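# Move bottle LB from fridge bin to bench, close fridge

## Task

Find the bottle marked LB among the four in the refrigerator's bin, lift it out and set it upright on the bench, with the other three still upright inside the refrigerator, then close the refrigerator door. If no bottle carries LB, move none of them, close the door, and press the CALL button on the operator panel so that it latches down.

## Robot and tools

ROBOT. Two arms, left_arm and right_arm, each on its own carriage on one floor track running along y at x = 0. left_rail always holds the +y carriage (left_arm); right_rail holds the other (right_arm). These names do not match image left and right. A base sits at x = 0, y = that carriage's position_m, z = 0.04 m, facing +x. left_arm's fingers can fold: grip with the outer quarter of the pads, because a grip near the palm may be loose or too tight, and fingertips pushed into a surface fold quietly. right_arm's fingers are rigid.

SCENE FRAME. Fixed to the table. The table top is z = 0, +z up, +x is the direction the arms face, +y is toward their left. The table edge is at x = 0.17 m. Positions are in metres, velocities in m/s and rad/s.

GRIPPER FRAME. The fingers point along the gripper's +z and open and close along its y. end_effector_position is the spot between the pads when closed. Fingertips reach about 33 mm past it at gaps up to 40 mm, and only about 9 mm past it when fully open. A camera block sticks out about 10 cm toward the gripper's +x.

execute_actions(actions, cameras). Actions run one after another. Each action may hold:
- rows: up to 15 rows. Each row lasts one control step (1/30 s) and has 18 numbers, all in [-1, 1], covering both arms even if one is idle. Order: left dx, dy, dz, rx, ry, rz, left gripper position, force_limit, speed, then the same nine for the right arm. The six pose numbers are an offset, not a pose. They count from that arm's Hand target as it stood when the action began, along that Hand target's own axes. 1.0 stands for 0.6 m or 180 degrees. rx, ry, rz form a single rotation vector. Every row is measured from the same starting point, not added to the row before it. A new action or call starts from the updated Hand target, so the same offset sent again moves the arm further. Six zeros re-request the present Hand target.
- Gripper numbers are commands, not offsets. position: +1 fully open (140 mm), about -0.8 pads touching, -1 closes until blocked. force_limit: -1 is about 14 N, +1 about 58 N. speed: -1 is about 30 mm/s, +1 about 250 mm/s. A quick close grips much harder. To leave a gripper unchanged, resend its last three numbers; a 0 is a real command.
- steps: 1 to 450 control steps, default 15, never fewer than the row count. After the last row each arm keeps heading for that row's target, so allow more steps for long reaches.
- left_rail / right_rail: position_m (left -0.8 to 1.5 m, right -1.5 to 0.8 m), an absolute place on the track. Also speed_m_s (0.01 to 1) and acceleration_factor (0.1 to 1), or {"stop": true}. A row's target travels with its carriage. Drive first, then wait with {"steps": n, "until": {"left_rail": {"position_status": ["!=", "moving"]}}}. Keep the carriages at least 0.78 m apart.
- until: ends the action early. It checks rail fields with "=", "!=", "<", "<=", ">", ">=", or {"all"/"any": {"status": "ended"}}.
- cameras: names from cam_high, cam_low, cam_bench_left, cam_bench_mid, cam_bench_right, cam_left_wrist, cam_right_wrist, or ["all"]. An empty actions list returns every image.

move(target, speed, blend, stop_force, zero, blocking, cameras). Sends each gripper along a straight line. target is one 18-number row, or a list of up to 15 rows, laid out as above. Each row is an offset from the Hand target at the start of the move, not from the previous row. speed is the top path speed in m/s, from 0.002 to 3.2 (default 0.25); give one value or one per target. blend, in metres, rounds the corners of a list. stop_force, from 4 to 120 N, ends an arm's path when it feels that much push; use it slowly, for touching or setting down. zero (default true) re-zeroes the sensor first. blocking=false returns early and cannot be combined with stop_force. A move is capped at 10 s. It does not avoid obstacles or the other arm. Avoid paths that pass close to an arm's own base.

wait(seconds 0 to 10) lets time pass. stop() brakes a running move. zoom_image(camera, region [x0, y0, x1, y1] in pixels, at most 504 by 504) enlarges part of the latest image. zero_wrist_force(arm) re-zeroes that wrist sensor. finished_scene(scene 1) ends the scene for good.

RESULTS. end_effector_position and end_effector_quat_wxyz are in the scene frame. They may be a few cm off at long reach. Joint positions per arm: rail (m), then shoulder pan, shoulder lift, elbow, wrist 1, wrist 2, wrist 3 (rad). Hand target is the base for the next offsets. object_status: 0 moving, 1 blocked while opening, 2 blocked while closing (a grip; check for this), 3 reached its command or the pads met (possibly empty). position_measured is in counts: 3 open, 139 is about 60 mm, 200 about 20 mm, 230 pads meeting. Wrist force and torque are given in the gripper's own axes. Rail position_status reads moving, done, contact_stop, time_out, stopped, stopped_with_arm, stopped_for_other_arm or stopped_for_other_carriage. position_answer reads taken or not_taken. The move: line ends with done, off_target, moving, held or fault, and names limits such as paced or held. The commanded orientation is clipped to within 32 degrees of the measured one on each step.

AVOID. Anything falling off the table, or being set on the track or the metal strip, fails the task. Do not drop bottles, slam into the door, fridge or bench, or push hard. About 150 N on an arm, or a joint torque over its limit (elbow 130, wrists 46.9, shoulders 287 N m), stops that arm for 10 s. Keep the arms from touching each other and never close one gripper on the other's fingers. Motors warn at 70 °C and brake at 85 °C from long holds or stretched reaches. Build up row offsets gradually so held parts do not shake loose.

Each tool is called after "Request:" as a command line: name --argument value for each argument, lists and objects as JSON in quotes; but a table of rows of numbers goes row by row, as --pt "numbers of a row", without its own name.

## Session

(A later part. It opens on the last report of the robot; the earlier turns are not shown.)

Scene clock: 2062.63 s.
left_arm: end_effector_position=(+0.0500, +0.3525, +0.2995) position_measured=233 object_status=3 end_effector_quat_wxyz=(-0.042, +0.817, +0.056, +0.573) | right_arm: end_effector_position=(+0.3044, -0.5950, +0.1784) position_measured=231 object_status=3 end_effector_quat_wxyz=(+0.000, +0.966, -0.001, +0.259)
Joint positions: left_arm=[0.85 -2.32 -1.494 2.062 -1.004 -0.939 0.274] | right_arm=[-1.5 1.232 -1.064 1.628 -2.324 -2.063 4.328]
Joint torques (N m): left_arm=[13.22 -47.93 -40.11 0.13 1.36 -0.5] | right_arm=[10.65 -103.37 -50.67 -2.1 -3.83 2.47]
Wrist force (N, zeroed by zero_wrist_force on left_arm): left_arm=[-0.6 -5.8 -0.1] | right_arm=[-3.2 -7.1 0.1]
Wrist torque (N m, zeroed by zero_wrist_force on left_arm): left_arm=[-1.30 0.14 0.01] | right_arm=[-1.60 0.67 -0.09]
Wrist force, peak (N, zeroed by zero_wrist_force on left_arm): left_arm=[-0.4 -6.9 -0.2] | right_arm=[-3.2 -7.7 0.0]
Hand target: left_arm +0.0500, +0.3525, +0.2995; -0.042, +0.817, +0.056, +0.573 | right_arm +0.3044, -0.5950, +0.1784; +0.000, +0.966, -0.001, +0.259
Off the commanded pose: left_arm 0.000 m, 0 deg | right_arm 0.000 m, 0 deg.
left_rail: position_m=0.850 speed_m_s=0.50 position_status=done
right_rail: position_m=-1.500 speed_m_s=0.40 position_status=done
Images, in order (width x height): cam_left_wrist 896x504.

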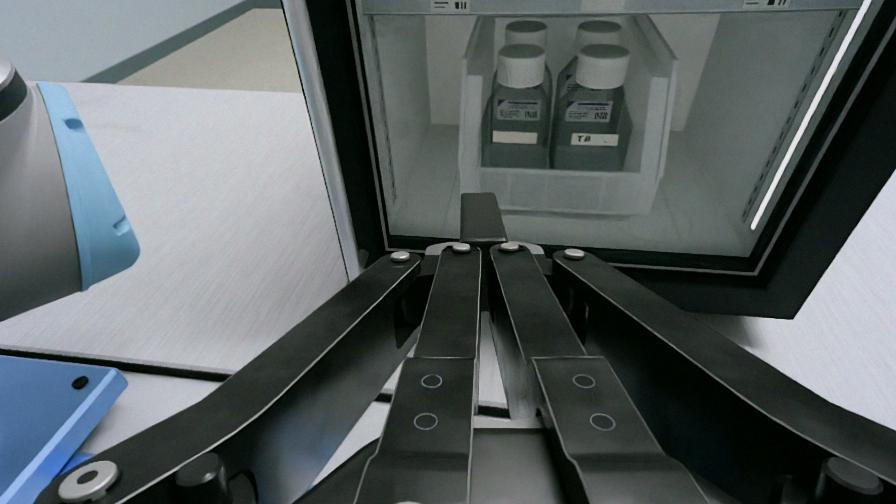

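Request:
move --target '[0.0491, -0.1450, 0.2546, 0, 0, 0, -1, -1, 0, 0, 0, 0, 0, 0, 0, -1, -0.5, -0.8]' --speed 0.2

Request:
move --target '[0.0423, 0.0174, 0.1163, 0, 0, 0, -1, -1, 0, 0, 0, 0, 0, 0, 0, -1, -0.5, -0.8]' --speed 0.02 --stop_force 12 --cameras '["cam_left_wrist"]'

Scene clock: 2071.43 s.
left_arm: end_effector_position=(+0.1899, +0.4602, +0.2756) position_measured=233 object_status=3 end_effector_quat_wxyz=(-0.042, +0.817, +0.056, +0.573) | right_arm: end_effector_position=(+0.3044, -0.5950, +0.1784) position_measured=231 object_status=3 end_effector_quat_wxyz=(+0.000, +0.966, -0.001, +0.259)
Joint positions: left_arm=[0.85 -2.249 -1.742 2.348 -1.065 -0.875 0.312] | right_arm=[-1.5 1.232 -1.064 1.628 -2.324 -2.063 4.328]
Joint torques (N m): left_arm=[18.35 -38.14 -34.59 -2.26 3.92 2.29] | right_arm=[10.54 -100.62 -49.23 -1.86 -3.69 2.25]
Wrist force (N, zeroed by zero_wrist_force on left_arm): left_arm=[-0.8 -5.7 -0.5] | right_arm=[-3.5 -7.0 0.2]
Wrist torque (N m, zeroed by zero_wrist_force on left_arm): left_arm=[-1.27 0.18 -0.31] | right_arm=[-1.56 0.74 -0.08]
Wrist force, peak (N, zeroed by zero_wrist_force on left_arm): left_arm=[-0.6 -7.1 1.3] | right_arm=[-3.3 -7.5 0.2]
Hand target: left_arm +0.1900, +0.4603, +0.2756; -0.042, +0.817, +0.056, +0.573 | right_arm +0.3044, -0.5950, +0.1784; +0.000, +0.966, -0.001, +0.259
Off the commanded pose: left_arm 0.000 m, 0 deg | right_arm 0.000 m, 0 deg.
left_rail: position_m=0.850 speed_m_s=0.50 position_status=done
right_rail: position_m=-1.500 speed_m_s=0.40 position_status=done
move: done

Scene clock: 2075.67 s.
left_arm: end_effector_position=(+0.2490, +0.4603, +0.2757) position_measured=233 object_status=3 end_effector_quat_wxyz=(-0.042, +0.817, +0.056, +0.573) | right_arm: end_effector_position=(+0.3044, -0.5950, +0.1784) position_measured=231 object_status=3 end_effector_quat_wxyz=(+0.000, +0.966, -0.001, +0.259)
Joint positions: left_arm=[0.85 -2.132 -1.776 2.379 -1.114 -0.772 0.387] | right_arm=[-1.5 1.232 -1.064 1.628 -2.324 -2.063 4.328]
Joint torques (N m): left_arm=[-15.44 -5.5 -46.66 1.87 -0.19 -3.11] | right_arm=[10.3 -100.61 -49.52 -2.39 -3.77 2.43]
Wrist force (N, zeroed by zero_wrist_force on left_arm): left_arm=[1.1 -9.9 -9.2] | right_arm=[-3.3 -7.3 0.2]
Wrist torque (N m, zeroed by zero_wrist_force on left_arm): left_arm=[-1.15 0.30 -0.06] | right_arm=[-1.62 0.68 -0.08]
Wrist force, peak (N, zeroed by zero_wrist_force on left_arm): left_arm=[-2.4 -19.6 -43.1] | right_arm=[-3.5 -7.5 0.4]
Hand target: left_arm +0.2490, +0.4603, +0.2757; -0.042, +0.817, +0.056, +0.573 (not the last commanded pose) | right_arm +0.3044, -0.5950, +0.1784; +0.000, +0.966, -0.001, +0.259
Off the commanded pose: left_arm 0.016 m, 0 deg | right_arm 0.000 m, 0 deg.
left_rail: position_m=0.850 speed_m_s=0.50 position_status=done
right_rail: position_m=-1.500 speed_m_s=0.40 position_status=done
move: contact (left_arm)
Images, in order (width x height): cam_left_wrist 896x504.

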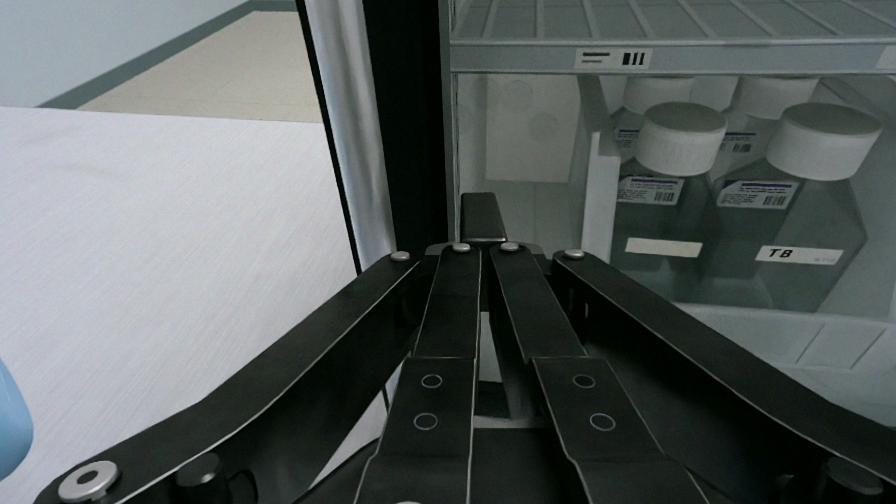

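Request:
move --target '[-0.1129, -0.0464, -0.3102, 0, 0, 0, -1, -1, 0, 0, 0, 0, 0, 0, 0, -1, -0.5, -0.8]' --speed 0.2 --cameras '["all"]'

Scene clock: 2079.77 s.
left_arm: end_effector_position=(+0.0492, +0.4602, +0.2755) position_measured=233 object_status=3 end_effector_quat_wxyz=(-0.042, +0.817, +0.056, +0.573) | right_arm: end_effector_position=(+0.3044, -0.5950, +0.1784) position_measured=231 object_status=3 end_effector_quat_wxyz=(+0.000, +0.966, -0.001, +0.259)
Joint positions: left_arm=[0.85 -2.47 -1.623 2.24 -1.014 -1.076 0.202] | right_arm=[-1.5 1.232 -1.064 1.628 -2.324 -2.063 4.328]
Joint torques (N m): left_arm=[-22.05 -17.5 -46.41 3.54 -0.84 -2.73] | right_arm=[8.57 -97.16 -49.72 -1.65 -4.33 1.69]
Wrist force (N, zeroed by zero_wrist_force on left_arm): left_arm=[-1.9 -7.2 -0.6] | right_arm=[-3.3 -7.0 0.1]
Wrist torque (N m, zeroed by zero_wrist_force on left_arm): left_arm=[-1.62 0.45 0.00] | right_arm=[-1.57 0.70 -0.09]
Wrist force, peak (N, zeroed by zero_wrist_force on left_arm): left_arm=[0.9 -10.0 -9.3] | right_arm=[-3.5 -7.3 0.1]
Hand target: left_arm +0.0490, +0.4602, +0.2755; -0.042, +0.817, +0.056, +0.573 | right_arm +0.3044, -0.5950, +0.1784; +0.000, +0.966, -0.001, +0.259
Off the commanded pose: left_arm 0.000 m, 0 deg | right_arm 0.000 m, 0 deg.
left_rail: position_m=0.850 speed_m_s=0.50 position_status=done
right_rail: position_m=-1.500 speed_m_s=0.40 position_status=done
move: done

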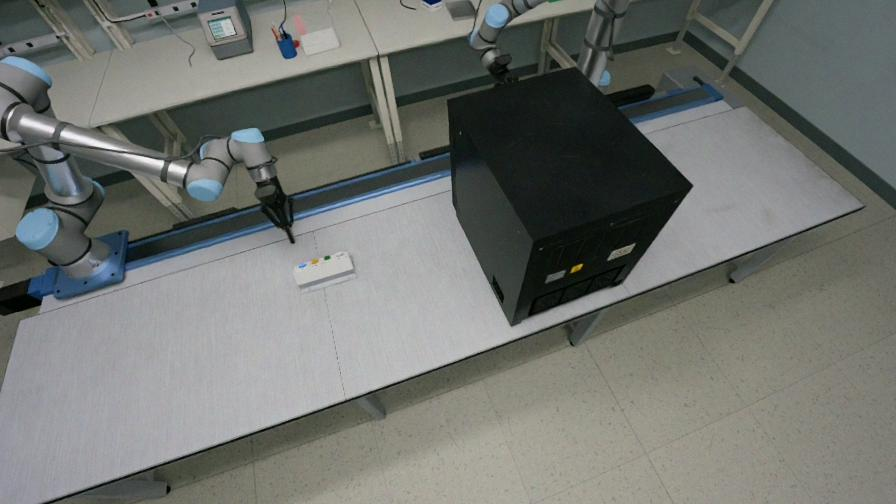

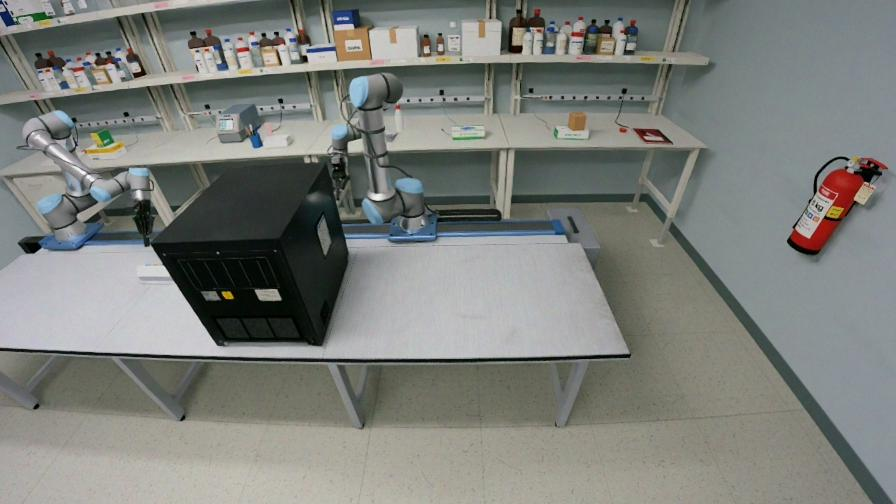

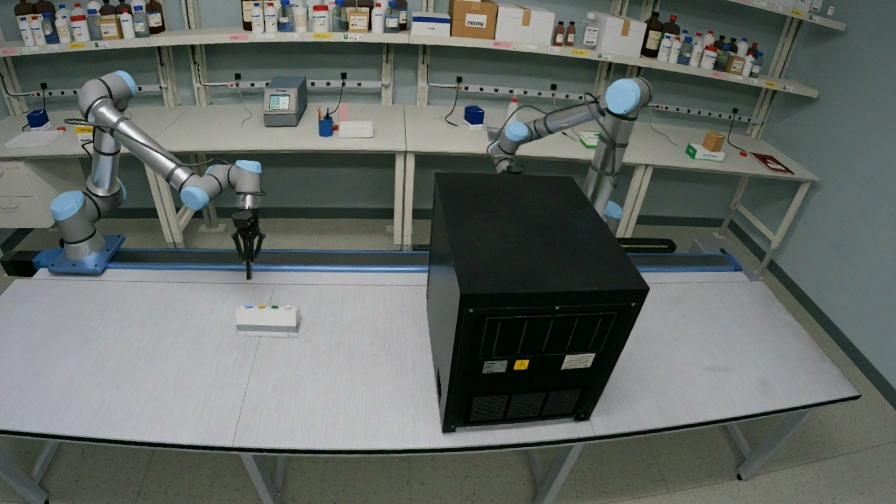

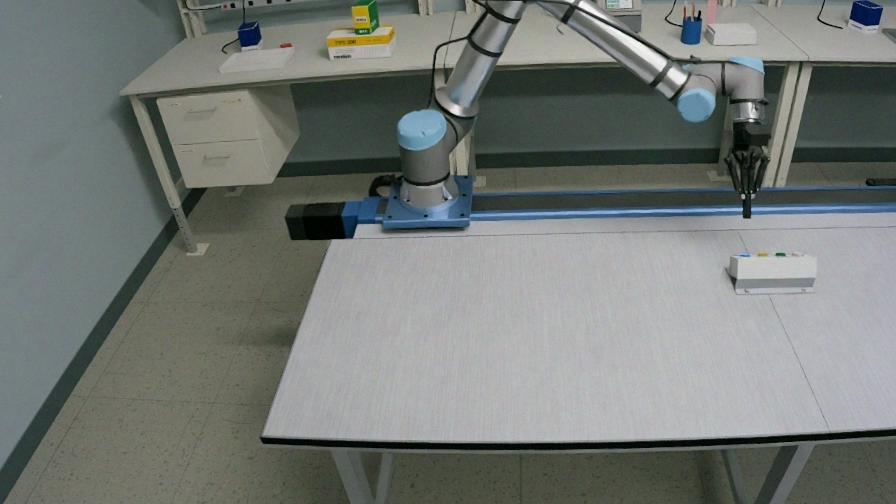

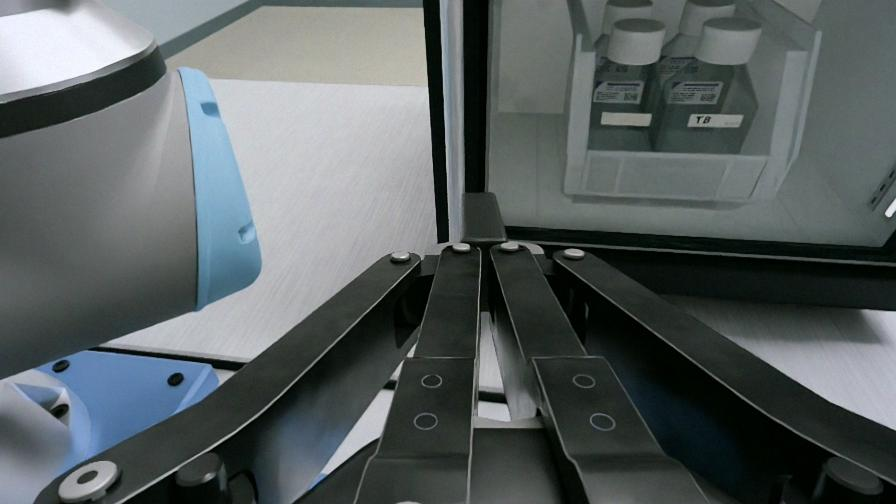

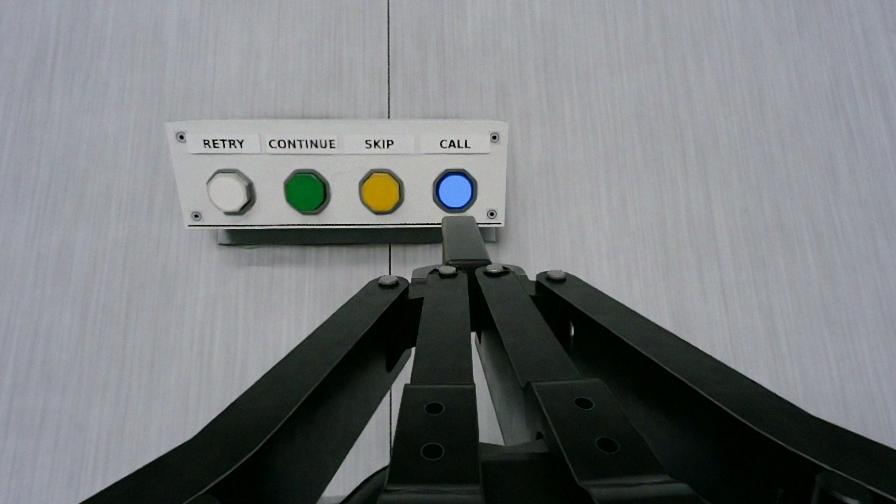

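Request:
finished_scene --scene 1

The scene is finished: the task was done.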